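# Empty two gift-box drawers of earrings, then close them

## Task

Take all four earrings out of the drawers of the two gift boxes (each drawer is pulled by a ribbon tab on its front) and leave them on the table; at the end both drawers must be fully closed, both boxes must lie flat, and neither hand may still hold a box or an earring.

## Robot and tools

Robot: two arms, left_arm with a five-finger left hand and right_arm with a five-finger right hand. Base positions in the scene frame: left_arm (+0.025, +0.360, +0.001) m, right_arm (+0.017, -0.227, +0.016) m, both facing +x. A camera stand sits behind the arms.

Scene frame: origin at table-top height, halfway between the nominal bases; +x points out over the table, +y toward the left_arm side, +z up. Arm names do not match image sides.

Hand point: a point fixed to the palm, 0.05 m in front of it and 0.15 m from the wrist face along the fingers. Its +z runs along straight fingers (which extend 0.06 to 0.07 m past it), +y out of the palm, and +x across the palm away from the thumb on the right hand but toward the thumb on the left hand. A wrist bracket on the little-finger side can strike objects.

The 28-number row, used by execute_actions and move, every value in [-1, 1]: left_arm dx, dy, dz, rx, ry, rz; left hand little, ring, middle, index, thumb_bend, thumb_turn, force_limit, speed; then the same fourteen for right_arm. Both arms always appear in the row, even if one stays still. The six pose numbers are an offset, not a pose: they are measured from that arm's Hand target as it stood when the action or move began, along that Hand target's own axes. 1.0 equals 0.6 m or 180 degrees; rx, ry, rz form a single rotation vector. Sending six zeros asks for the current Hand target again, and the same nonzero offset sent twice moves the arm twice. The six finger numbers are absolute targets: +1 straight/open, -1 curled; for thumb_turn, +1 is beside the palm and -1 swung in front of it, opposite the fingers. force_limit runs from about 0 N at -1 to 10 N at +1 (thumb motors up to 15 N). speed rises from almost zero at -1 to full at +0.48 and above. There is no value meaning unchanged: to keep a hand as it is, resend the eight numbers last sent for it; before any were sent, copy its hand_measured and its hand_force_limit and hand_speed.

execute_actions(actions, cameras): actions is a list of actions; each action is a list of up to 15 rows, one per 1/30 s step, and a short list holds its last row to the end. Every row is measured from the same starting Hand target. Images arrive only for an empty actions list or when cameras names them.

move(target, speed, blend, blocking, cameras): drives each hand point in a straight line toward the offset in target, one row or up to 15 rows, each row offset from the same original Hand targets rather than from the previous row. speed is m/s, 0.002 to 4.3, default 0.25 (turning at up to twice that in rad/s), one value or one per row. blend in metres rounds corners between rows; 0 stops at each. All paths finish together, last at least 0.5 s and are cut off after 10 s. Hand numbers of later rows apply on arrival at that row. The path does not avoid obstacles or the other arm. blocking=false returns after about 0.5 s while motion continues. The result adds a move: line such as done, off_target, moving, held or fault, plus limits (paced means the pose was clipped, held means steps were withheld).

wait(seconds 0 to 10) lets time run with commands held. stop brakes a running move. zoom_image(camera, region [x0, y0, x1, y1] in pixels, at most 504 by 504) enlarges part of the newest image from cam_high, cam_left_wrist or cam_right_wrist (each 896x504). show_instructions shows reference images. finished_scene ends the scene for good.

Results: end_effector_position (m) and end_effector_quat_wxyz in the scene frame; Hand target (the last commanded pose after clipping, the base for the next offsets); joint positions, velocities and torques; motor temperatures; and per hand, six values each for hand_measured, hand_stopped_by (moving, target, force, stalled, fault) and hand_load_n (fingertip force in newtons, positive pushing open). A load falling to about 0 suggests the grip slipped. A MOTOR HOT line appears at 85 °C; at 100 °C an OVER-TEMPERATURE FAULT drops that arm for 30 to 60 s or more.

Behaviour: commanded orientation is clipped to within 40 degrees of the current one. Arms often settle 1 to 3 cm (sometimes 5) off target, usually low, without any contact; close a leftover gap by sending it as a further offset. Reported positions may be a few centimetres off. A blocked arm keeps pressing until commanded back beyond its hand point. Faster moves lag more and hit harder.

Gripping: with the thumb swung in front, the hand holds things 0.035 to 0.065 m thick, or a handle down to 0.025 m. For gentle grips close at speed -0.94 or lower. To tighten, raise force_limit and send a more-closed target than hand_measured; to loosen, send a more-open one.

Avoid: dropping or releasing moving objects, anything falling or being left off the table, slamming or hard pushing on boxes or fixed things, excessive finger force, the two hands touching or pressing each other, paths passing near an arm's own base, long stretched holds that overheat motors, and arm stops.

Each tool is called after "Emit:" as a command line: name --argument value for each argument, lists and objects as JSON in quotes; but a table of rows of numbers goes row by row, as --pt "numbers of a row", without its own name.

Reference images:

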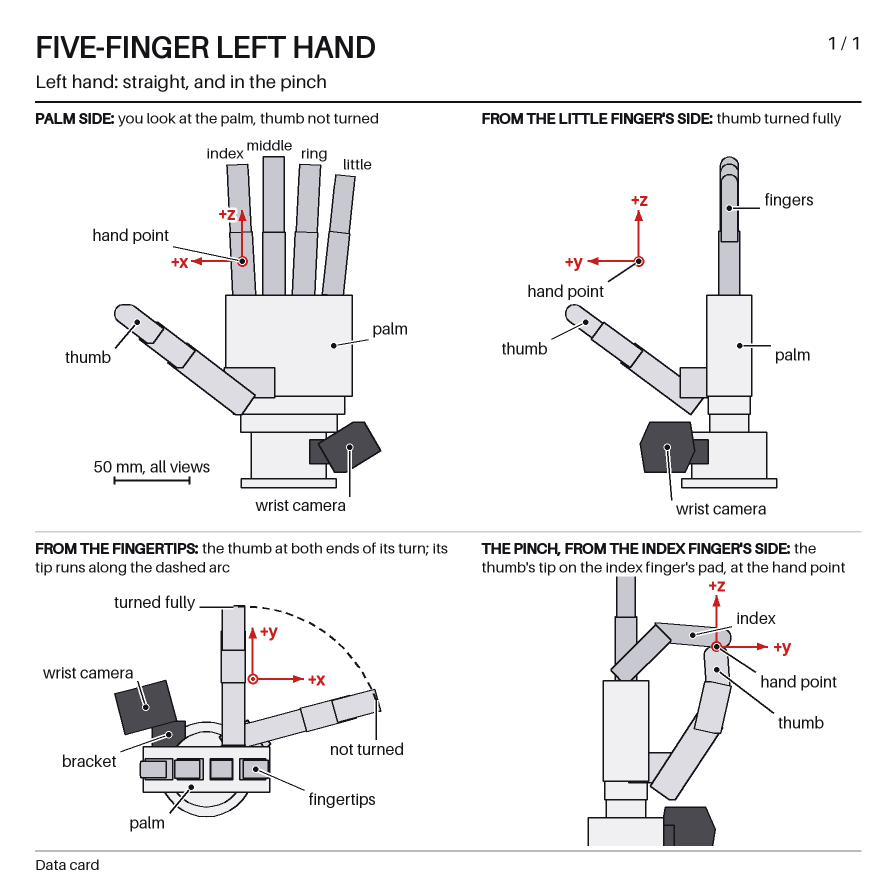

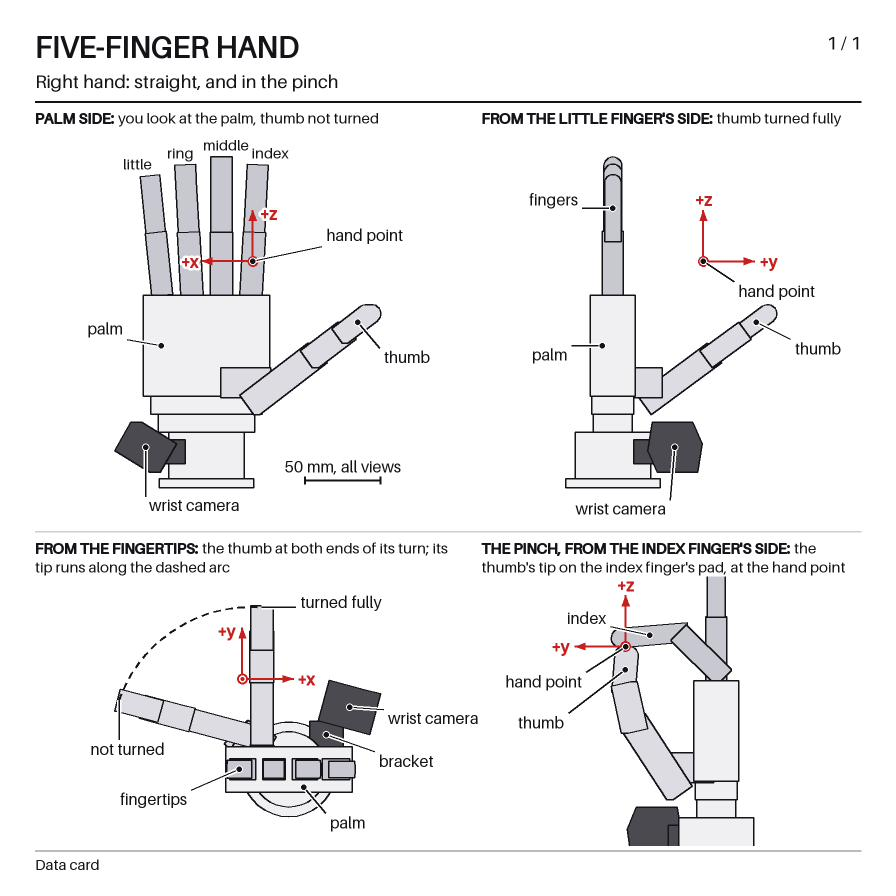

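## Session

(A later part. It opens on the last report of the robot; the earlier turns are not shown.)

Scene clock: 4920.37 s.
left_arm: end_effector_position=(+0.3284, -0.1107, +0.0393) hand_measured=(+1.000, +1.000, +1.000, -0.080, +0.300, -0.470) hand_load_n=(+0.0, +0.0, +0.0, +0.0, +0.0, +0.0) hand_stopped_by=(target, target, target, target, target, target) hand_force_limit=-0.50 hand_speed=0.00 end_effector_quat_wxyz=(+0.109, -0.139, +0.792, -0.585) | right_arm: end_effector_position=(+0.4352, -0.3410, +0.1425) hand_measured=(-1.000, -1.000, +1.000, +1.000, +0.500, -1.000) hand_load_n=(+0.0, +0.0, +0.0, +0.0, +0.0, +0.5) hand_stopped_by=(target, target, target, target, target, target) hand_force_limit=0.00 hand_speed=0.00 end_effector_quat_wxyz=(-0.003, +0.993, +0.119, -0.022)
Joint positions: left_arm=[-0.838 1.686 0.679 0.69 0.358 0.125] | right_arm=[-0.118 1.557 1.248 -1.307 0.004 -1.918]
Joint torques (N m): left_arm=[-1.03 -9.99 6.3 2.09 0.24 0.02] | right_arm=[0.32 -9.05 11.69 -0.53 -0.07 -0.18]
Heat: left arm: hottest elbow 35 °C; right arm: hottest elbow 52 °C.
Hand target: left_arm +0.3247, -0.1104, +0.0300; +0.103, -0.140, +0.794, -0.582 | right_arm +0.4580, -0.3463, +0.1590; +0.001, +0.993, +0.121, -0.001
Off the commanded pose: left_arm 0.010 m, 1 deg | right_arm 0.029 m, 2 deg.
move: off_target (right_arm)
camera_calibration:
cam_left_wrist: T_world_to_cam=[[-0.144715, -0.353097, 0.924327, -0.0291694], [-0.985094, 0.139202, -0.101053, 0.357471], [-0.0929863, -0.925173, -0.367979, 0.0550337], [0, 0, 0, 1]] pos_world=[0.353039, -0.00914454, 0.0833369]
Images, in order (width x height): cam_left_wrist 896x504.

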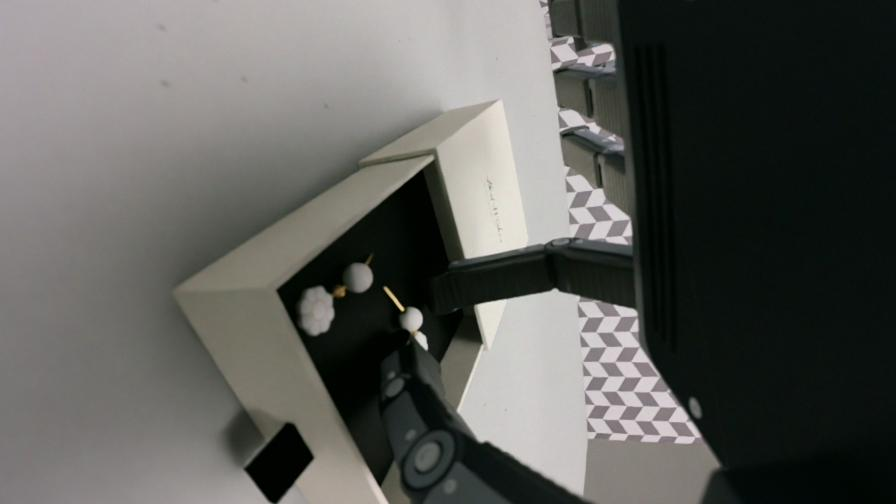

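Emit:
move --target '[0,0,0,0,0,0,1,1,1,-0.38,0.3,-0.47,-0.5,-0.94,0,0,0,0,0,0,-1,-1,1,1,0.5,-1,0,0]' --cameras '["cam_left_wrist"]'

Emit:
zoom_image --camera "cam_left_wrist" --region '[300, 220, 500, 400]'

Scene clock: 4929.97 s.
left_arm: end_effector_position=(+0.3284, -0.1106, +0.0391) hand_measured=(+1.000, +1.000, +1.000, -0.254, +0.300, -0.470) hand_load_n=(+0.0, +0.0, -0.5, +2.5, +2.0, +0.0) hand_stopped_by=(target, target, target, force, target, target) hand_force_limit=-0.50 hand_speed=-0.94 end_effector_quat_wxyz=(+0.109, -0.139, +0.792, -0.585) | right_arm: end_effector_position=(+0.4352, -0.3410, +0.1425) hand_measured=(-1.000, -1.000, +1.000, +1.000, +0.500, -1.000) hand_load_n=(+0.0, +0.0, -0.5, +0.0, +0.0, +0.0) hand_stopped_by=(target, target, target, target, target, target) hand_force_limit=0.00 hand_speed=0.00 end_effector_quat_wxyz=(-0.003, +0.993, +0.119, -0.022)
Joint positions: left_arm=[-0.838 1.686 0.679 0.69 0.358 0.125] | right_arm=[-0.118 1.557 1.248 -1.307 0.004 -1.918]
Joint torques (N m): left_arm=[-1.2 -9.64 6.3 2.13 0.23 -0.02] | right_arm=[0.26 -9.05 11.67 -0.53 -0.07 -0.18]
Heat: left arm: hottest elbow 35 °C; right arm: hottest elbow 52 °C.
Hand target: left_arm +0.3247, -0.1103, +0.0298; +0.103, -0.140, +0.794, -0.582 | right_arm +0.4580, -0.3463, +0.1590; +0.001, +0.993, +0.121, -0.001
Off the commanded pose: left_arm 0.010 m, 1 deg | right_arm 0.029 m, 2 deg.
move: off_target (right_arm)
camera_calibration:
cam_left_wrist: T_world_to_cam=[[-0.144556, -0.353397, 0.924237, -0.0290353], [-0.985108, 0.139268, -0.100826, 0.357437], [-0.0930849, -0.925049, -0.368266, 0.0550199], [0, 0, 0, 1]] pos_world=[0.353039, -0.00914435, 0.0831363]
Images, in order (width x height): cam_left_wrist 896x504.

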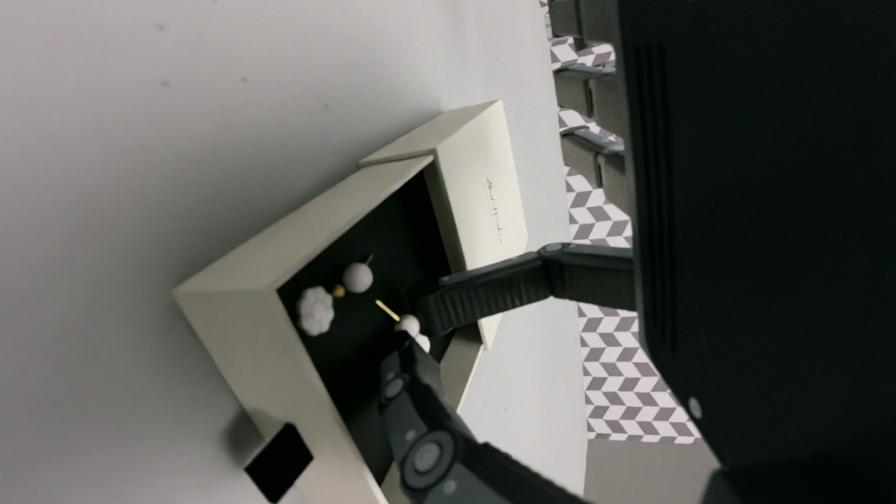

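Scaled by 2.520 from the camera's 896x504 image, which has a finer 1280x720 frame.

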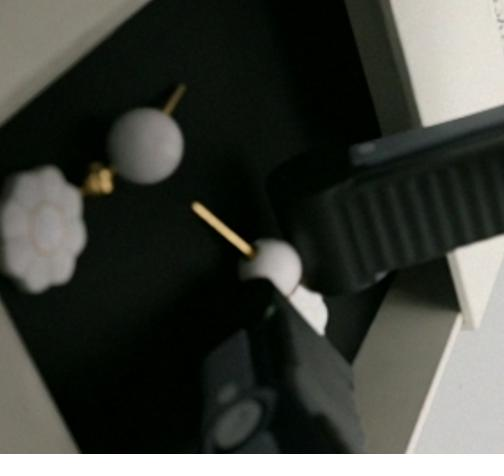

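Emit:
move --target '[0,-0.0477,-0.0151,0,0,0,1,1,1,-0.38,0.3,-0.47,-0.5,-0.94,0,0,0,0,0,0,-1,-1,1,1,0.5,-1,0,0]' --speed 0.02 --cameras '["cam_left_wrist"]'

Emit:
zoom_image --camera "cam_left_wrist" --region '[300, 220, 500, 400]'

Scene clock: 4938.80 s.
left_arm: end_effector_position=(+0.3245, -0.1063, +0.0520) hand_measured=(+1.000, +1.000, +1.000, -0.254, +0.300, -0.470) hand_load_n=(+0.0, +0.0, +0.0, +2.5, +2.5, -0.5) hand_stopped_by=(target, target, target, force, target, target) hand_force_limit=-0.50 hand_speed=-0.94 end_effector_quat_wxyz=(+0.105, -0.142, +0.797, -0.578) | right_arm: end_effector_position=(+0.4352, -0.3410, +0.1425) hand_measured=(-1.000, -1.000, +1.000, +1.000, +0.500, -1.000) hand_load_n=(+0.0, +0.0, +0.0, +0.0, +0.0, +0.0) hand_stopped_by=(target, target, target, target, target, target) hand_force_limit=0.00 hand_speed=0.00 end_effector_quat_wxyz=(-0.003, +0.993, +0.119, -0.022)
Joint positions: left_arm=[-0.838 1.631 0.679 0.614 0.358 0.125] | right_arm=[-0.118 1.557 1.248 -1.307 0.004 -1.918]
Joint torques (N m): left_arm=[-1.2 -11.63 7.99 1.26 0.24 0.01] | right_arm=[0.26 -9 11.66 -0.55 -0.07 -0.18]
Heat: left arm: hottest elbow 35 °C; right arm: hottest elbow 52 °C.
Hand target: left_arm +0.3247, -0.1103, +0.0600; +0.103, -0.140, +0.794, -0.582 | right_arm +0.4580, -0.3463, +0.1590; +0.001, +0.993, +0.121, -0.001
Off the commanded pose: left_arm 0.009 m, 1 deg | right_arm 0.029 m, 2 deg.
move: off_target (right_arm)
camera_calibration:
cam_left_wrist: T_world_to_cam=[[-0.131818, -0.367483, 0.920641, -0.0454832], [-0.986395, 0.140663, -0.0850855, 0.354017], [-0.0982325, -0.919331, -0.381025, 0.066435], [0, 0, 0, 1]] pos_world=[0.349731, -0.00543554, 0.0973088]
Images, in order (width x height): cam_left_wrist 896x504.

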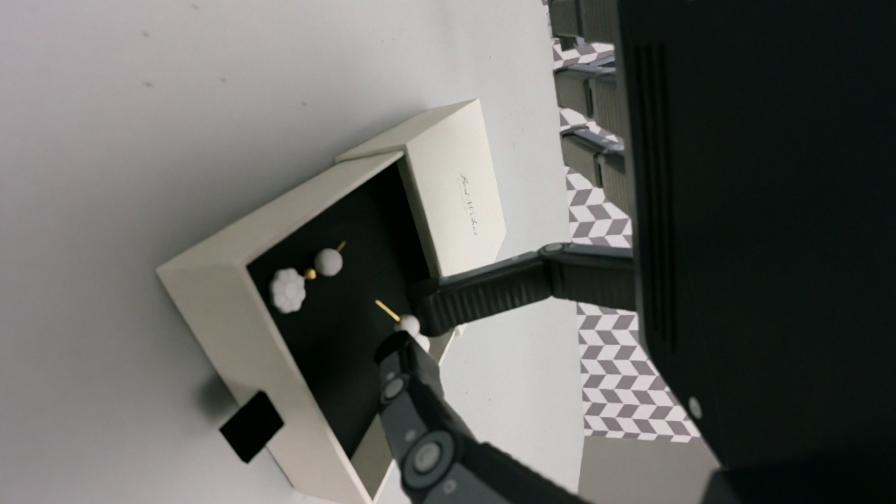

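Scaled by 2.520 from the camera's 896x504 image, which has a finer 1280x720 frame.

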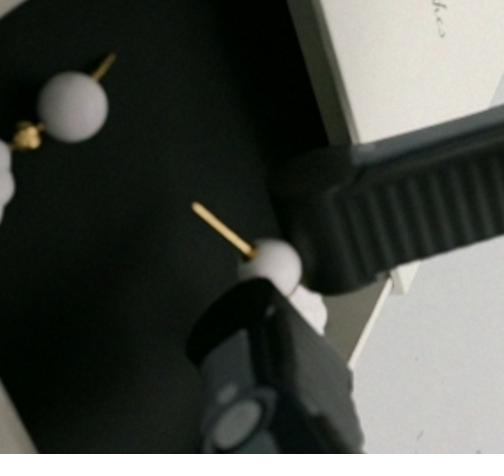

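Emit:
move --pt "0 -0.0524 -0.0165 0 0 0 1 1 1 -0.38 0.3 -0.47 -0.5 -0.94 0 0 0 0 0 0 -1 -1 1 1 0.5 -1 0 0" --pt "0.1567 -0.0502 -0.0237 0 0 0 1 1 1 -0.38 0.3 -0.47 -0.5 -0.94 0 0 0 0 0 0 -1 -1 1 1 0.5 -1 0 0" --speed '[0.04,0.08]' --blend '[0.008,0]' --cameras '["cam_left_wrist","cam_high"]'

Scene clock: 4971.93 s.
left_arm: end_effector_position=(+0.2399, -0.1372, +0.0879) hand_measured=(+1.000, +1.000, +1.000, -0.254, +0.300, -0.470) hand_load_n=(+0.0, -0.5, +0.0, +2.5, +2.5, +0.0) hand_stopped_by=(target, target, target, force, target, target) hand_force_limit=-0.50 hand_speed=-0.94 end_effector_quat_wxyz=(+0.105, -0.141, +0.799, -0.575) | right_arm: end_effector_position=(+0.4352, -0.3410, +0.1425) hand_measured=(-1.000, -1.000, +1.000, +1.000, +0.500, -1.000) hand_load_n=(+0.0, +0.0, +0.0, +0.5, +0.0, +0.0) hand_stopped_by=(target, target, target, target, target, target) hand_force_limit=0.00 hand_speed=0.00 end_effector_quat_wxyz=(-0.003, +0.993, +0.119, -0.022)
Joint positions: left_arm=[-1.061 1.48 0.641 0.514 0.147 0.055] | right_arm=[-0.118 1.557 1.248 -1.307 0.004 -1.918]
Joint torques (N m): left_arm=[-1.61 -11.11 7.32 2.11 -0.06 -0.07] | right_arm=[0.32 -9.05 11.69 -0.55 -0.07 -0.18]
Heat: left arm: hottest elbow 35 °C; right arm: hottest elbow 52 °C.
Hand target: left_arm +0.2346, -0.1384, +0.0928; +0.103, -0.140, +0.794, -0.582 | right_arm +0.4580, -0.3463, +0.1590; +0.001, +0.993, +0.121, -0.001
Off the commanded pose: left_arm 0.007 m, 1 deg | right_arm 0.029 m, 2 deg.
move: off_target (right_arm)
camera_calibration:
cam_left_wrist: T_world_to_cam=[[-0.132179, -0.373517, 0.918158, -0.101599], [-0.986247, 0.142282, -0.0840989, 0.278068], [-0.0992253, -0.916647, -0.387186, 0.0444902], [0, 0, 0, 1]] pos_world=[0.265229, -0.0367312, 0.133895]
Images, in order (width x height): cam_high 896x504, cam_left_wrist 896x504.

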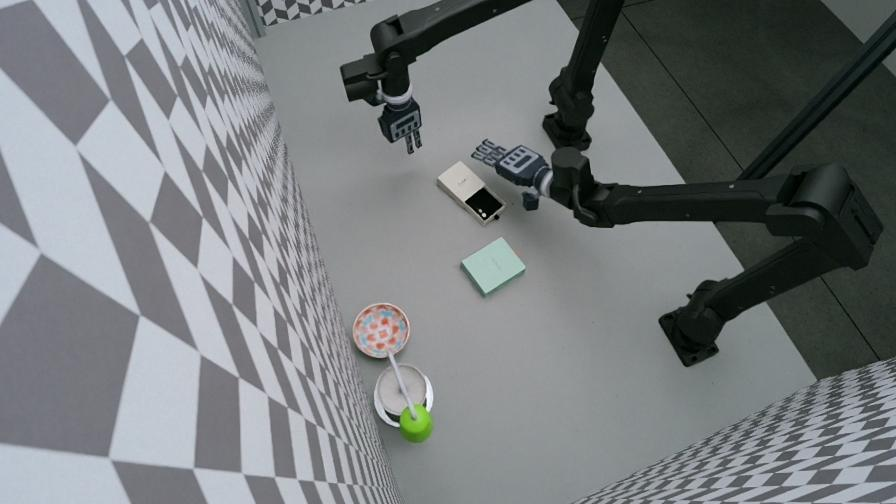

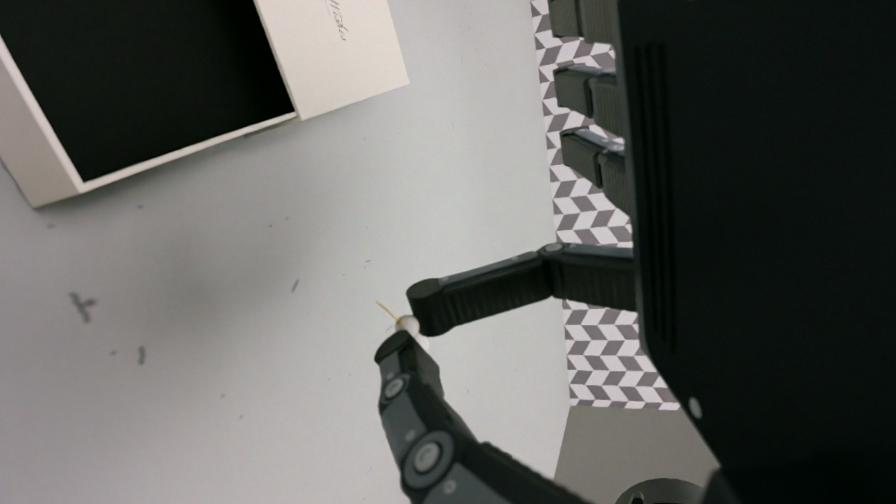

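Emit:
move --target '[0,0.0794,0.025,0,0,0,1,1,1,-0.38,0.3,-0.47,-0.5,-0.94,0,0,0,0,0,0,-1,-1,1,1,0.5,-1,0,0]' --speed 0.06 --cameras '["cam_left_wrist"]'

Scene clock: 4977.87 s.
left_arm: end_effector_position=(+0.2404, -0.1382, +0.0504) hand_measured=(+1.000, +1.000, +1.000, -0.254, +0.300, -0.470) hand_load_n=(+0.0, +0.0, +0.0, +2.0, +2.5, -0.5) hand_stopped_by=(target, target, target, force, target, target) hand_force_limit=-0.50 hand_speed=-0.94 end_effector_quat_wxyz=(+0.108, -0.139, +0.792, -0.584) | right_arm: end_effector_position=(+0.4352, -0.3410, +0.1425) hand_measured=(-1.000, -1.000, +1.000, +1.000, +0.500, -1.000) hand_load_n=(+0.0, +0.0, +0.0, +0.0, +0.0, +0.0) hand_stopped_by=(target, target, target, target, target, target) hand_force_limit=0.00 hand_speed=0.00 end_effector_quat_wxyz=(-0.003, +0.993, +0.119, -0.022)
Joint positions: left_arm=[-1.061 1.599 0.603 0.694 0.147 0.054] | right_arm=[-0.118 1.557 1.248 -1.307 0.004 -1.918]
Joint torques (N m): left_arm=[-1.38 -9.17 6.31 2.1 -0.06 -0.07] | right_arm=[0.26 -9.05 11.69 -0.51 -0.07 -0.18]
Heat: left arm: hottest elbow 35 °C; right arm: hottest elbow 52 °C.
Hand target: left_arm +0.2347, -0.1383, +0.0429; +0.103, -0.140, +0.794, -0.582 | right_arm +0.4580, -0.3463, +0.1590; +0.001, +0.993, +0.121, -0.001
Off the commanded pose: left_arm 0.009 m, 1 deg | right_arm 0.029 m, 2 deg.
move: off_target (right_arm)
camera_calibration:
cam_left_wrist: T_world_to_cam=[[-0.142673, -0.354132, 0.924248, -0.0625793], [-0.985211, 0.140335, -0.0983138, 0.275777], [-0.0948882, -0.924606, -0.368917, 0.0259775], [0, 0, 0, 1]] pos_world=[0.265235, -0.0368436, 0.094535]
Images, in order (width x height): cam_left_wrist 896x504.

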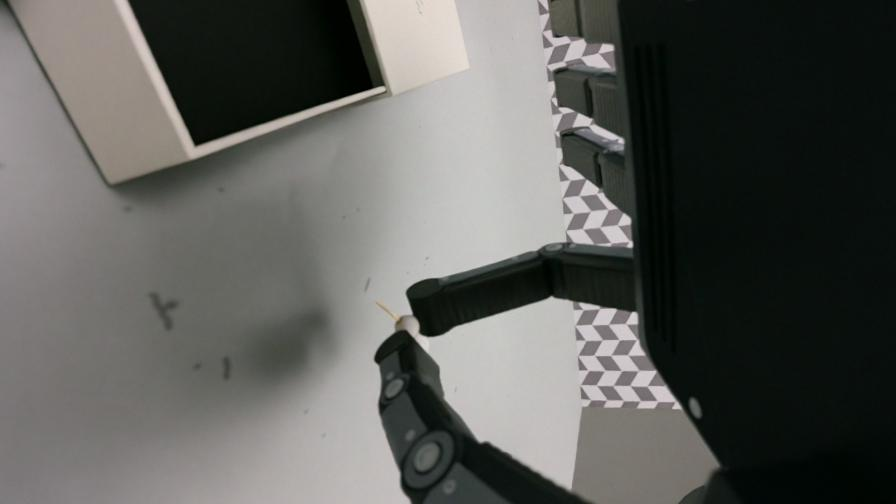

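Emit:
move --target '[0,0.0349,0.011,0,0,0,1,1,1,-0.38,0.3,-0.47,-0.5,-0.94,0,0,0,0,0,0,-1,-1,1,1,0.5,-1,0,0]' --speed 0.03 --cameras '["cam_left_wrist"]'

Emit:
zoom_image --camera "cam_left_wrist" --region '[300, 220, 500, 400]'

Scene clock: 4986.80 s.
left_arm: end_effector_position=(+0.2409, -0.1390, +0.0291) hand_measured=(+1.000, +1.000, +1.000, -0.254, +0.300, -0.470) hand_load_n=(+0.0, +0.0, +0.0, +2.5, +2.5, -0.5) hand_stopped_by=(target, target, target, force, target, target) hand_force_limit=-0.50 hand_speed=-0.94 end_effector_quat_wxyz=(+0.108, -0.139, +0.792, -0.585) | right_arm: end_effector_position=(+0.4352, -0.3410, +0.1425) hand_measured=(-1.000, -1.000, +1.000, +1.000, +0.500, -1.000) hand_load_n=(+0.0, +0.0, +0.0, +0.0, +0.0, +0.0) hand_stopped_by=(target, target, target, target, target, target) hand_force_limit=0.00 hand_speed=0.00 end_effector_quat_wxyz=(-0.003, +0.993, +0.119, -0.022)
Joint positions: left_arm=[-1.061 1.67 0.595 0.775 0.147 0.054] | right_arm=[-0.118 1.557 1.248 -1.307 0.004 -1.918]
Joint torques (N m): left_arm=[-1.9 -9.47 5.57 2.17 -0.11 -0.02] | right_arm=[0.32 -9.05 11.69 -0.53 -0.07 -0.18]
Heat: left arm: hottest elbow 36 °C; right arm: hottest elbow 52 °C.
Hand target: left_arm +0.2347, -0.1384, +0.0210; +0.103, -0.140, +0.794, -0.582 | right_arm +0.4580, -0.3463, +0.1590; +0.001, +0.993, +0.121, -0.001
Off the commanded pose: left_arm 0.010 m, 1 deg | right_arm 0.029 m, 2 deg.
move: off_target (right_arm)
camera_calibration:
cam_left_wrist: T_world_to_cam=[[-0.143499, -0.352583, 0.924713, -0.0426584], [-0.98513, 0.140101, -0.0994556, 0.27421], [-0.0944871, -0.925234, -0.367444, 0.0171992], [0, 0, 0, 1]] pos_world=[0.265636, -0.0375445, 0.0730382]
Images, in order (width x height): cam_left_wrist 896x504.

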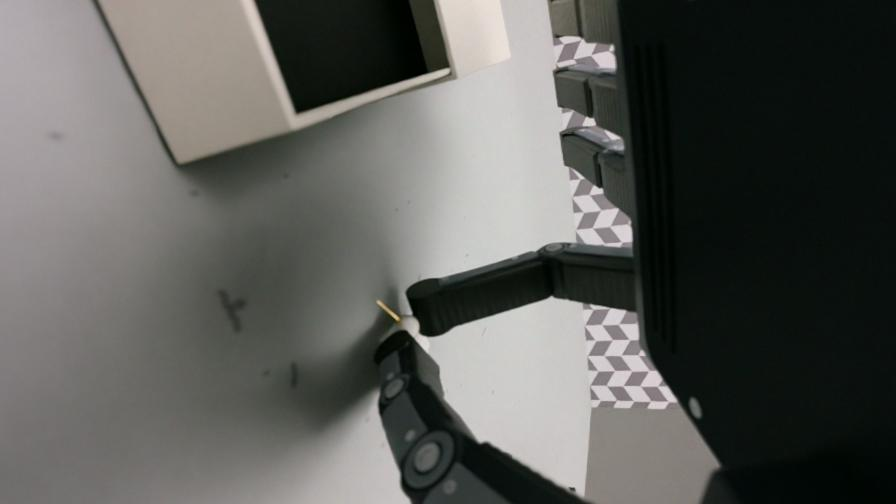

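Scaled by 2.520 from the camera's 896x504 image, which has a finer 1280x720 frame.

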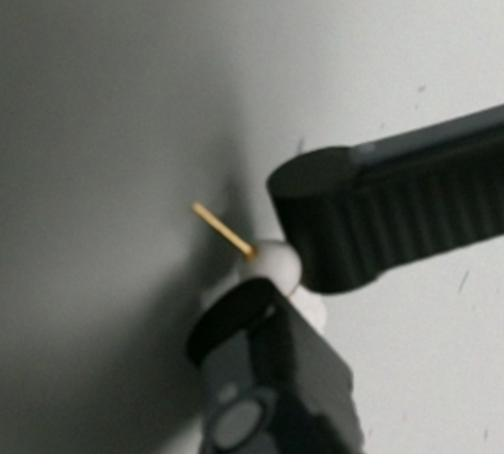

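Emit:
move --target '[0,0.0056,0.0018,0,0,0,1,1,1,-0.38,0.3,-0.47,-0.5,-0.94,0,0,0,0,0,0,-1,-1,1,1,0.5,-1,0,0]' --speed 0.02

Scene clock: 4993.97 s.
left_arm: end_effector_position=(+0.2414, -0.1400, +0.0283) hand_measured=(+1.000, +1.000, +1.000, -0.254, +0.300, -0.470) hand_load_n=(+0.0, +0.0, +0.0, +2.5, +2.0, +0.0) hand_stopped_by=(target, target, target, force, target, target) hand_force_limit=-0.50 hand_speed=-0.94 end_effector_quat_wxyz=(+0.109, -0.139, +0.790, -0.587) | right_arm: end_effector_position=(+0.4352, -0.3410, +0.1425) hand_measured=(-1.000, -1.000, +1.000, +1.000, +0.500, -1.000) hand_load_n=(+0.0, +0.0, +0.0, +0.0, +0.0, +0.0) hand_stopped_by=(target, target, target, target, target, target) hand_force_limit=0.00 hand_speed=0.00 end_effector_quat_wxyz=(-0.003, +0.993, +0.119, -0.022)
Joint positions: left_arm=[-1.061 1.678 0.595 0.789 0.147 0.053] | right_arm=[-0.118 1.557 1.248 -1.307 0.004 -1.918]
Joint torques (N m): left_arm=[-1.44 -8.7 5.42 2.26 -0.08 0] | right_arm=[0.32 -9.05 11.71 -0.53 -0.07 -0.18]
Heat: left arm: hottest elbow 35 °C; right arm: hottest elbow 52 °C.
Hand target: left_arm +0.2348, -0.1384, +0.0174; +0.103, -0.140, +0.794, -0.582 | right_arm +0.4580, -0.3463, +0.1590; +0.001, +0.993, +0.121, -0.001
Off the commanded pose: left_arm 0.013 m, 1 deg | right_arm 0.029 m, 2 deg.
move: off_target (left_arm, right_arm)

Emit:
move --target '[0,0,0,0,0,0,1,1,1,-0.05,0.3,-0.47,-0.5,-0.8,0,0,0,0,0,0,-1,-1,1,1,0.5,-1,0,0]' --cameras '["cam_left_wrist"]'

Emit:
zoom_image --camera "cam_left_wrist" --region '[300, 220, 500, 400]'

Scene clock: 5000.17 s.
left_arm: end_effector_position=(+0.2414, -0.1400, +0.0282) hand_measured=(+1.000, +1.000, +1.000, -0.050, +0.300, -0.470) hand_load_n=(+0.0, -0.5, +0.0, +0.0, -0.5, +0.0) hand_stopped_by=(target, target, target, target, target, target) hand_force_limit=-0.50 hand_speed=-0.80 end_effector_quat_wxyz=(+0.109, -0.139, +0.790, -0.587) | right_arm: end_effector_position=(+0.4352, -0.3410, +0.1425) hand_measured=(-1.000, -1.000, +1.000, +1.000, +0.500, -1.000) hand_load_n=(+0.0, +0.5, +0.0, +0.0, +0.0, +0.0) hand_stopped_by=(target, target, target, target, target, target) hand_force_limit=0.00 hand_speed=0.00 end_effector_quat_wxyz=(-0.003, +0.993, +0.119, -0.022)
Joint positions: left_arm=[-1.061 1.678 0.595 0.789 0.147 0.053] | right_arm=[-0.118 1.557 1.248 -1.307 0.004 -1.918]
Joint torques (N m): left_arm=[-1.44 -9.35 5.35 2.11 -0.07 0] | right_arm=[0.32 -9.05 11.67 -0.53 -0.08 -0.18]
Heat: left arm: hottest elbow 35 °C; right arm: hottest elbow 52 °C.
Hand target: left_arm +0.2348, -0.1385, +0.0175; +0.103, -0.140, +0.794, -0.582 | right_arm +0.4580, -0.3463, +0.1590; +0.001, +0.993, +0.121, -0.001
Off the commanded pose: left_arm 0.013 m, 1 deg | right_arm 0.029 m, 2 deg.
move: off_target (left_arm, right_arm)
camera_calibration:
cam_left_wrist: T_world_to_cam=[[-0.144768, -0.347392, 0.926478, -0.0410623], [-0.985068, 0.138783, -0.101884, 0.274664], [-0.093186, -0.927393, -0.362296, 0.0152423], [0, 0, 0, 1]] pos_world=[0.266038, -0.0382479, 0.0715495]
Images, in order (width x height): cam_left_wrist 896x504.

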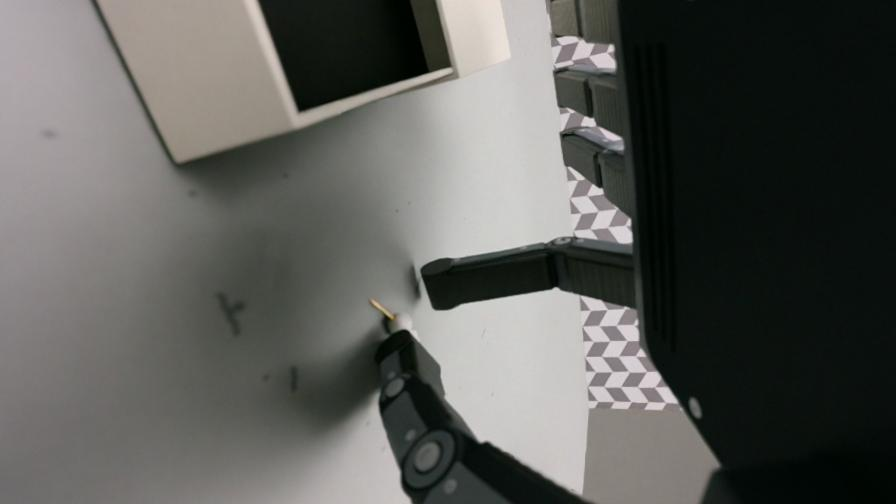

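Scaled by 2.520 from the camera's 896x504 image, which has a finer 1280x720 frame.

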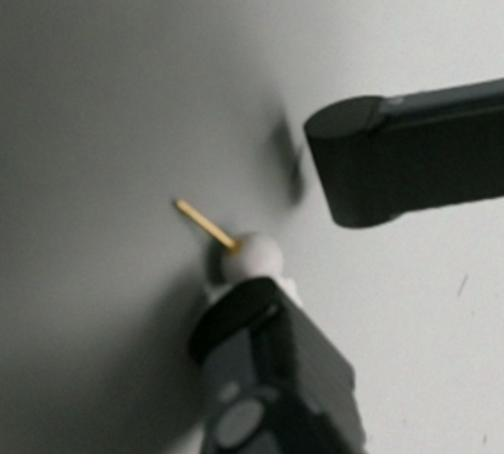

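Emit:
move --target '[0,-0.127,-0.04,0,0,0,1,1,1,-0.05,0.3,-0.47,-0.5,-0.8,0,0,0,0,0,0,-1,-1,1,1,0.5,-1,0,0]' --speed 0.06 --cameras '["cam_left_wrist","cam_high"]'

Scene clock: 5009.97 s.
left_arm: end_effector_position=(+0.2311, -0.1218, +0.0765) hand_measured=(+1.000, +1.000, +1.000, -0.050, +0.300, -0.470) hand_load_n=(+0.0, +0.0, +0.0, +0.0, +0.0, +0.0) hand_stopped_by=(target, target, target, target, target, target) hand_force_limit=-0.50 hand_speed=-0.80 end_effector_quat_wxyz=(+0.102, -0.144, +0.805, -0.567) | right_arm: end_effector_position=(+0.4352, -0.3410, +0.1425) hand_measured=(-1.000, -1.000, +1.000, +1.000, +0.500, -1.000) hand_load_n=(+0.0, +0.0, +0.0, +0.0, +0.0, +0.0) hand_stopped_by=(target, target, target, target, target, target) hand_force_limit=0.00 hand_speed=0.00 end_effector_quat_wxyz=(-0.003, +0.993, +0.119, -0.022)
Joint positions: left_arm=[-1.061 1.464 0.595 0.521 0.147 0.053] | right_arm=[-0.118 1.557 1.248 -1.307 0.004 -1.918]
Joint torques (N m): left_arm=[-1.67 -9.88 11.49 1.21 -0.06 -0.02] | right_arm=[0.21 -9.11 11.67 -0.54 -0.07 -0.18]
Heat: left arm: hottest elbow 35 °C; right arm: hottest elbow 52 °C.
Hand target: left_arm +0.2347, -0.1385, +0.0973; +0.103, -0.140, +0.794, -0.582 | right_arm +0.4580, -0.3463, +0.1590; +0.001, +0.993, +0.121, -0.001
Off the commanded pose: left_arm 0.027 m, 2 deg | right_arm 0.029 m, 2 deg.
move: off_target (left_arm, right_arm)
camera_calibration:
cam_left_wrist: T_world_to_cam=[[-0.1204, -0.390125, 0.912856, -0.0907524], [-0.98735, 0.142623, -0.0692733, 0.265507], [-0.103169, -0.909649, -0.402361, 0.0562324], [0, 0, 0, 1]] pos_world=[0.257023, -0.0221203, 0.123862]
Images, in order (width x height): cam_high 896x504, cam_left_wrist 896x504.

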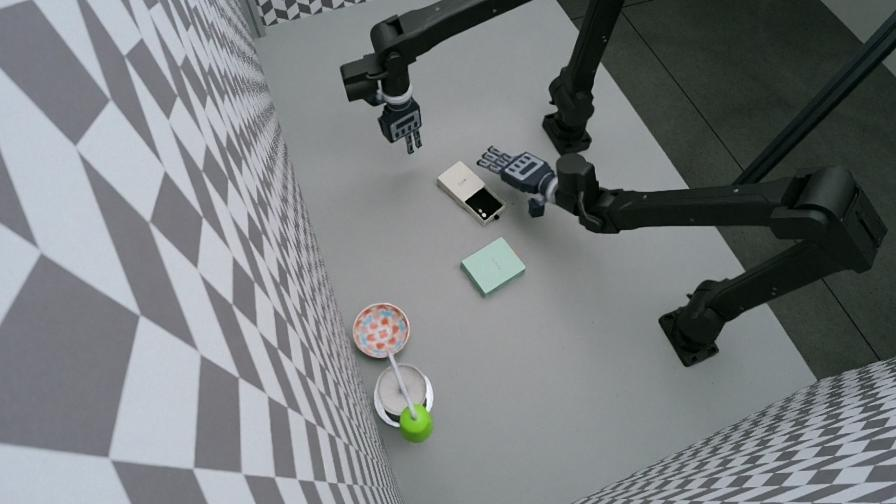

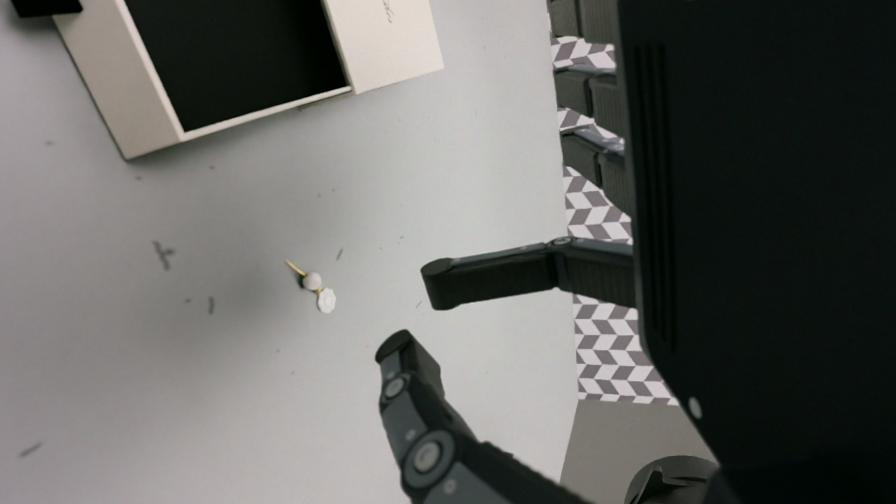

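Emit:
move --pt "0 -0.0953 -0.03 0 0 0 1 1 1 -0.05 0.3 -0.47 -0.5 -0.8 0 0 0 0 0 0 -1 -1 1 1 0.5 -1 0 0" --pt "-0.0961 -0.0204 -0.283 0 0 0 1 1 1 -0.05 0.3 -0.47 -0.5 -0.8 -0.203 -0.1377 0.0233 0 0 0 -1 -1 1 1 0.5 -1 0 0" --speed '[0.1,0.15]' --blend '[0.02,0]' --cameras '["cam_high","cam_right_wrist"]'

Scene clock: 5103.17 s.
left_arm: end_effector_position=(+0.2340, +0.0244, +0.1639) hand_measured=(+1.000, +1.000, +1.000, -0.050, +0.300, -0.470) hand_load_n=(-0.5, -0.5, +0.0, +0.0, +0.0, +0.0) hand_stopped_by=(target, target, target, target, target, target) hand_force_limit=-0.50 hand_speed=-0.80 end_effector_quat_wxyz=(+0.101, -0.138, +0.792, -0.586) | right_arm: end_effector_position=(+0.3216, -0.2994, +0.1423) hand_measured=(-1.000, -1.000, +1.000, +1.000, +0.500, -1.000) hand_load_n=(+0.0, +0.5, +0.0, +0.0, +0.0, +0.0) hand_stopped_by=(target, target, target, target, target, target) hand_force_limit=0.00 hand_speed=0.00 end_effector_quat_wxyz=(-0.001, +0.993, +0.120, -0.009)
Joint positions: left_arm=[-0.744 0.875 0.434 0.107 0.461 0.151] | right_arm=[-0.029 1.234 0.925 -1.28 0.001 -1.831]
Joint torques (N m): left_arm=[-0.21 -4.42 9.36 1.26 0.27 0.15] | right_arm=[1.61 -7.36 6.54 -0.1 0.01 0.08]
Heat: left arm: hottest elbow 38 °C; right arm: hottest elbow 52 °C.
Hand target: left_arm +0.2345, +0.0300, +0.1602; +0.103, -0.140, +0.794, -0.582 | right_arm +0.3198, -0.2954, +0.1454; +0.001, +0.993, +0.121, -0.001
Off the commanded pose: left_arm 0.007 m, 1 deg | right_arm 0.005 m, 1 deg.
move: done
camera_calibration:
cam_right_wrist: T_world_to_cam=[[0.489837, -0.8718, -0.00498352, -0.417895], [-0.801393, -0.452514, 0.391153, 0.0875207], [-0.343262, -0.187608, -0.920312, 0.296537], [0, 0, 0, 1]] pos_world=[0.376629, -0.269084, 0.23659]
Images, in order (width x height): cam_high 896x504, cam_right_wrist 896x504.

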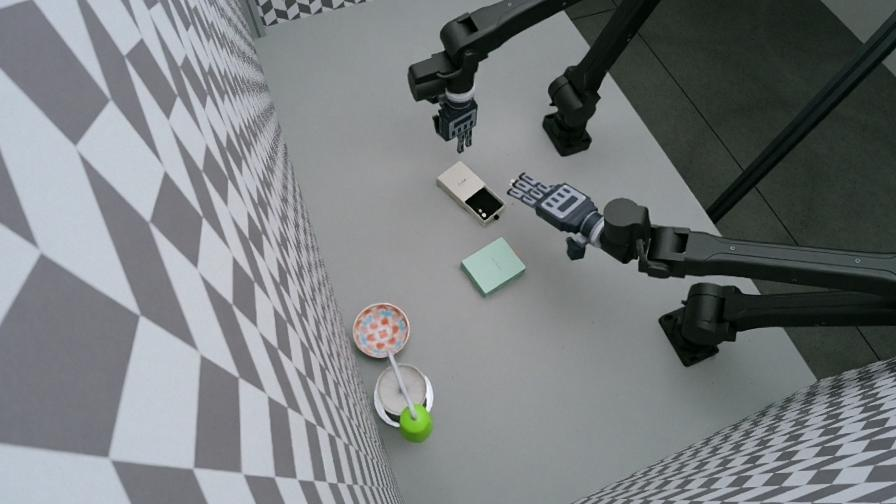

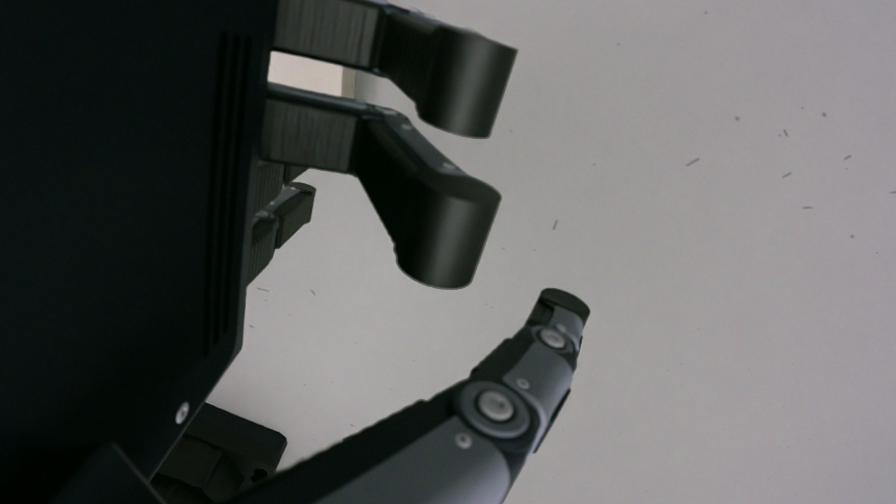

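Emit:
move --pt "0 0 0 0 0 0 1 1 1 -0.05 0.3 -0.47 -0.5 -0.8 -0.0093 -0.0177 0 0 0 0 -1 -1 1 1 0.5 -1 0 0" --pt "0 0 0 0 0 0 1 1 1 -0.05 0.3 -0.47 -0.5 -0.8 -0.0093 -0.0177 0.0867 0 0 0 -1 -1 1 1 0.5 -1 0 0" --speed '[0.1,0.1]' --cameras '["cam_high","cam_right_wrist"]'

Emit:
zoom_image --camera "cam_high" --region '[420, 120, 580, 240]'

Scene clock: 5115.47 s.
left_arm: end_effector_position=(+0.2340, +0.0245, +0.1639) hand_measured=(+1.000, +1.000, +1.000, -0.050, +0.300, -0.470) hand_load_n=(+0.0, +0.0, +0.0, +0.0, +0.0, +0.0) hand_stopped_by=(target, target, target, target, target, target) hand_force_limit=-0.50 hand_speed=-0.80 end_effector_quat_wxyz=(+0.101, -0.138, +0.792, -0.586) | right_arm: end_effector_position=(+0.3108, -0.2902, +0.1023) hand_measured=(-1.000, -1.000, +1.000, +1.000, +0.500, -1.000) hand_load_n=(+0.0, +0.5, +0.0, +0.0, +0.0, +0.0) hand_stopped_by=(target, target, target, target, target, target) hand_force_limit=0.00 hand_speed=0.00 end_effector_quat_wxyz=(+0.000, +0.993, +0.120, +0.002)
Joint positions: left_arm=[-0.744 0.875 0.434 0.107 0.461 0.151] | right_arm=[0 1.229 0.811 -1.148 0 -1.802]
Joint torques (N m): left_arm=[-0.09 -4.54 9.47 1.31 0.27 0.12] | right_arm=[1.73 -4.13 6.01 0.72 0.02 0.06]
Heat: left arm: hottest elbow 39 °C; right arm: hottest elbow 51 °C.
Hand target: left_arm +0.2345, +0.0300, +0.1601; +0.103, -0.140, +0.794, -0.582 | right_arm +0.3117, -0.2864, +0.0933; +0.000, +0.993, +0.121, -0.001
Off the commanded pose: left_arm 0.007 m, 1 deg | right_arm 0.010 m, 0 deg.
move: done
camera_calibration:
cam_right_wrist: T_world_to_cam=[[0.489799, -0.871818, 0.00543745, -0.405872], [-0.809608, -0.452517, 0.373849, 0.103058], [-0.323468, -0.187513, -0.927474, 0.252396], [0, 0, 0, 1]] pos_world=[0.363874, -0.259884, 0.197769]
Images, in order (width x height): cam_high 896x504, cam_right_wrist 896x504.

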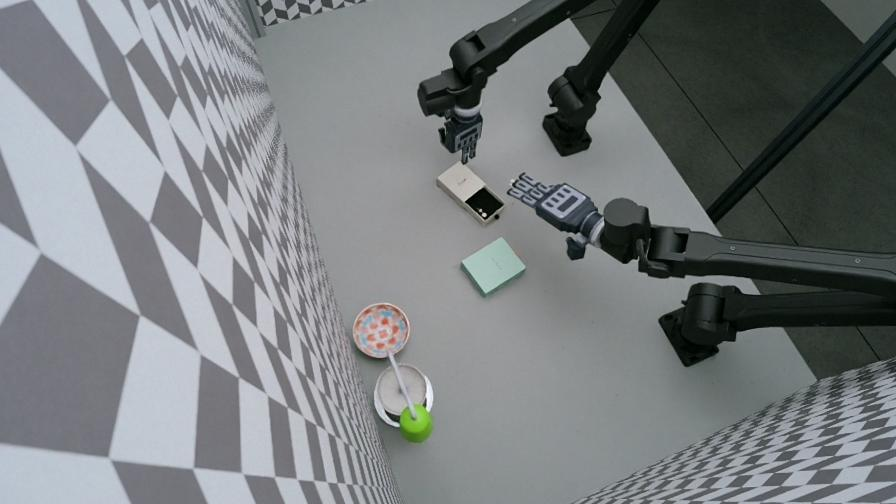

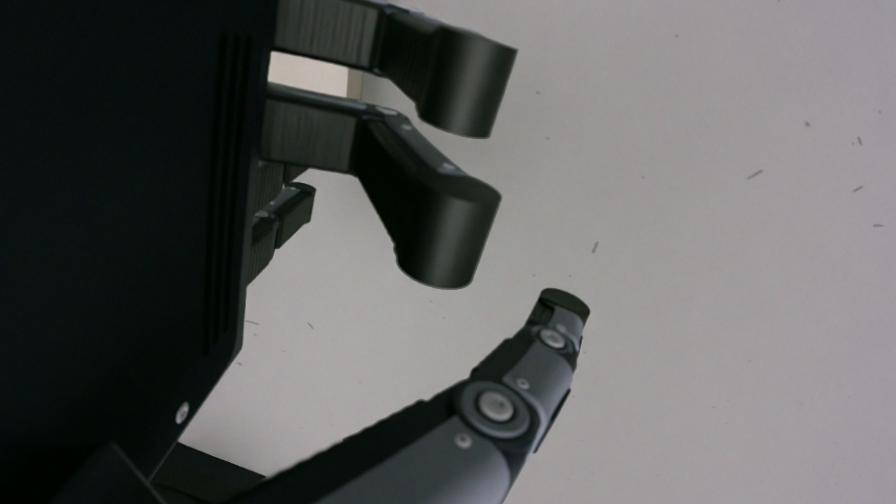

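Scaled by 3.150 from the camera's 896x504 image, which has a finer 1280x720 frame.

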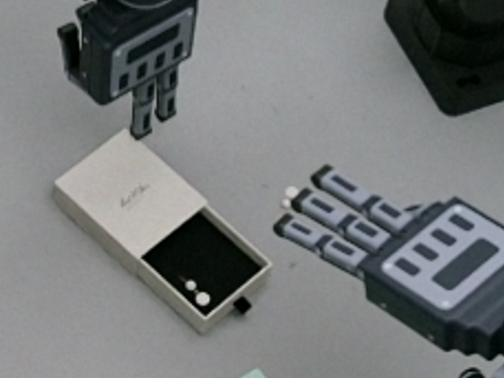

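Emit:
move --pt "0 0 0 0 0 0 1 1 1 -0.05 0.3 -0.47 -0.5 -0.8 -0.0093 -0.0177 0 0 0 0 -1 -1 1 1 0.5 -1 0 0" --pt "0 0 0 0 0 0 1 1 1 -0.05 0.3 -0.47 -0.5 -0.8 -0.0093 -0.0177 0.025 0 0 0 -1 -1 1 1 0.5 -1 0 0" --speed '[0.05,0.05]' --cameras '["cam_high"]'

Emit:
zoom_image --camera "cam_high" --region '[420, 120, 580, 240]'

Scene clock: 5142.53 s.
left_arm: end_effector_position=(+0.2340, +0.0245, +0.1639) hand_measured=(+1.000, +1.000, +1.000, -0.050, +0.300, -0.470) hand_load_n=(+0.0, +0.0, +0.0, +0.0, +0.0, -0.5) hand_stopped_by=(target, target, target, target, target, target) hand_force_limit=-0.50 hand_speed=-0.80 end_effector_quat_wxyz=(+0.101, -0.138, +0.792, -0.586) | right_arm: end_effector_position=(+0.3096, -0.2851, +0.1010) hand_measured=(-1.000, -1.000, +1.000, +1.000, +0.500, -1.000) hand_load_n=(+0.0, +0.0, -1.5, +0.0, +0.0, +0.0) hand_stopped_by=(target, target, target, target, target, target) hand_force_limit=0.00 hand_speed=0.00 end_effector_quat_wxyz=(+0.006, +0.993, +0.117, +0.010)
Joint positions: left_arm=[-0.744 0.875 0.434 0.107 0.461 0.151] | right_arm=[0.022 1.216 0.795 -1.129 0.01 -1.774]
Joint torques (N m): left_arm=[-0.38 -4.89 9.39 1.31 0.29 0.15] | right_arm=[2.08 -3.31 3.95 1.55 -0.37 0.07]
Heat: left arm: hottest elbow 39 °C; right arm: hottest elbow 49 °C.
Hand target: left_arm +0.2345, +0.0300, +0.1601; +0.103, -0.140, +0.794, -0.582 | right_arm +0.3037, -0.2775, +0.0784; +0.000, +0.993, +0.121, -0.001
Off the commanded pose: left_arm 0.007 m, 1 deg | right_arm 0.025 m, 2 deg.
move: off_target (right_arm)
Images, in order (width x height): cam_high 896x504.

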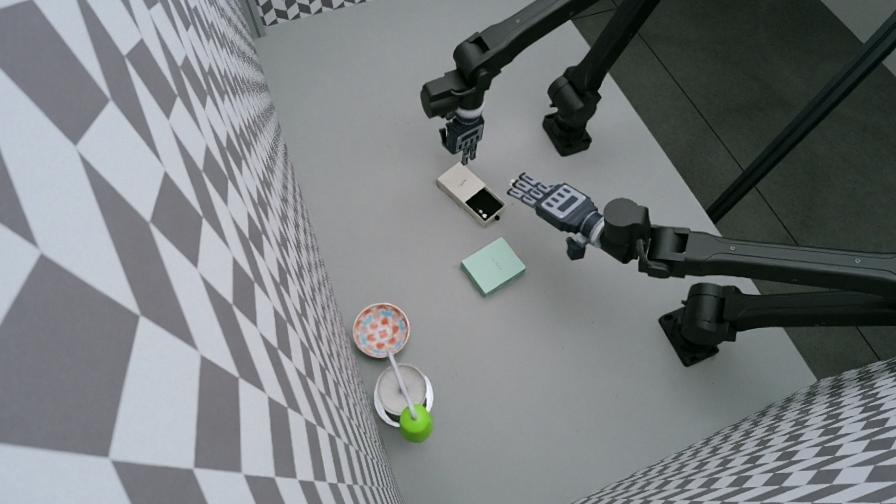

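Scaled by 3.150 from the camera's 896x504 image, which has a finer 1280x720 frame.

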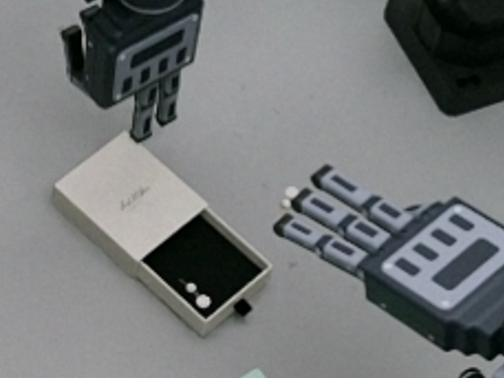

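Emit:
move --pt "0 0 0 0 0 0 1 1 1 -0.05 0.3 -0.47 -0.5 -0.8 0 0 -0.06 0 0 0 -1 -1 1 1 0.5 -1 0 0" --pt "0 0 0 0 0 0 1 1 1 -0.05 0.3 -0.47 -0.5 -0.8 -0.025 -0.015 -0.06 0 0 0 -1 -1 1 1 0.5 -1 0 0" --speed '[0.05,0.05]' --cameras '["cam_high"]'

Emit:
zoom_image --camera "cam_high" --region '[420, 120, 580, 240]'

Scene clock: 5155.53 s.
left_arm: end_effector_position=(+0.2340, +0.0245, +0.1639) hand_measured=(+1.000, +1.000, +1.000, -0.050, +0.300, -0.470) hand_load_n=(-0.5, +0.0, +0.0, +0.0, +0.0, +0.0) hand_stopped_by=(target, target, target, target, target, target) hand_force_limit=-0.50 hand_speed=-0.80 end_effector_quat_wxyz=(+0.101, -0.138, +0.792, -0.586) | right_arm: end_effector_position=(+0.2925, -0.2760, +0.1132) hand_measured=(-1.000, -1.000, +1.000, +1.000, +0.500, -1.000) hand_load_n=(+0.0, +0.0, +0.0, +0.0, +0.0, +0.0) hand_stopped_by=(target, target, target, target, target, target) hand_force_limit=0.00 hand_speed=0.00 end_effector_quat_wxyz=(+0.001, +0.993, +0.120, -0.002)
Joint positions: left_arm=[-0.744 0.875 0.434 0.107 0.461 0.151] | right_arm=[0.05 1.171 0.795 -1.198 0.002 -1.751]
Joint torques (N m): left_arm=[-0.03 -4.54 9.37 1.33 0.26 0.12] | right_arm=[1.61 -6.12 6.15 -0.44 -0.04 0.06]
Heat: left arm: hottest elbow 39 °C; right arm: hottest elbow 47 °C.
Hand target: left_arm +0.2345, +0.0300, +0.1601; +0.103, -0.140, +0.794, -0.582 | right_arm +0.2870, -0.2724, +0.1143; +0.001, +0.993, +0.121, -0.001
Off the commanded pose: left_arm 0.007 m, 1 deg | right_arm 0.007 m, 0 deg.
move: done
Images, in order (width x height): cam_high 896x504.

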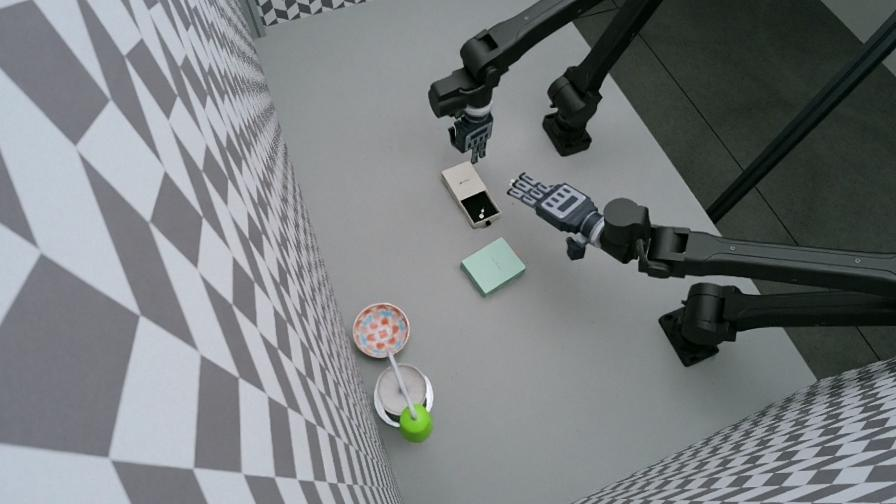

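Scaled by 3.150 from the camera's 896x504 image, which has a finer 1280x720 frame.

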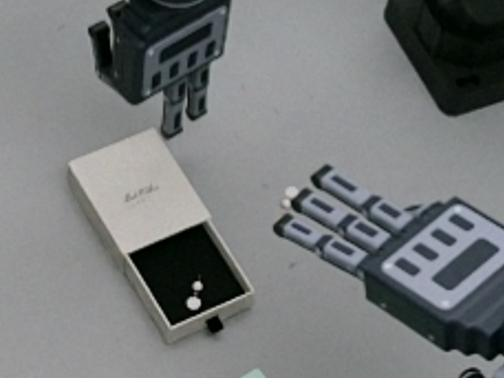

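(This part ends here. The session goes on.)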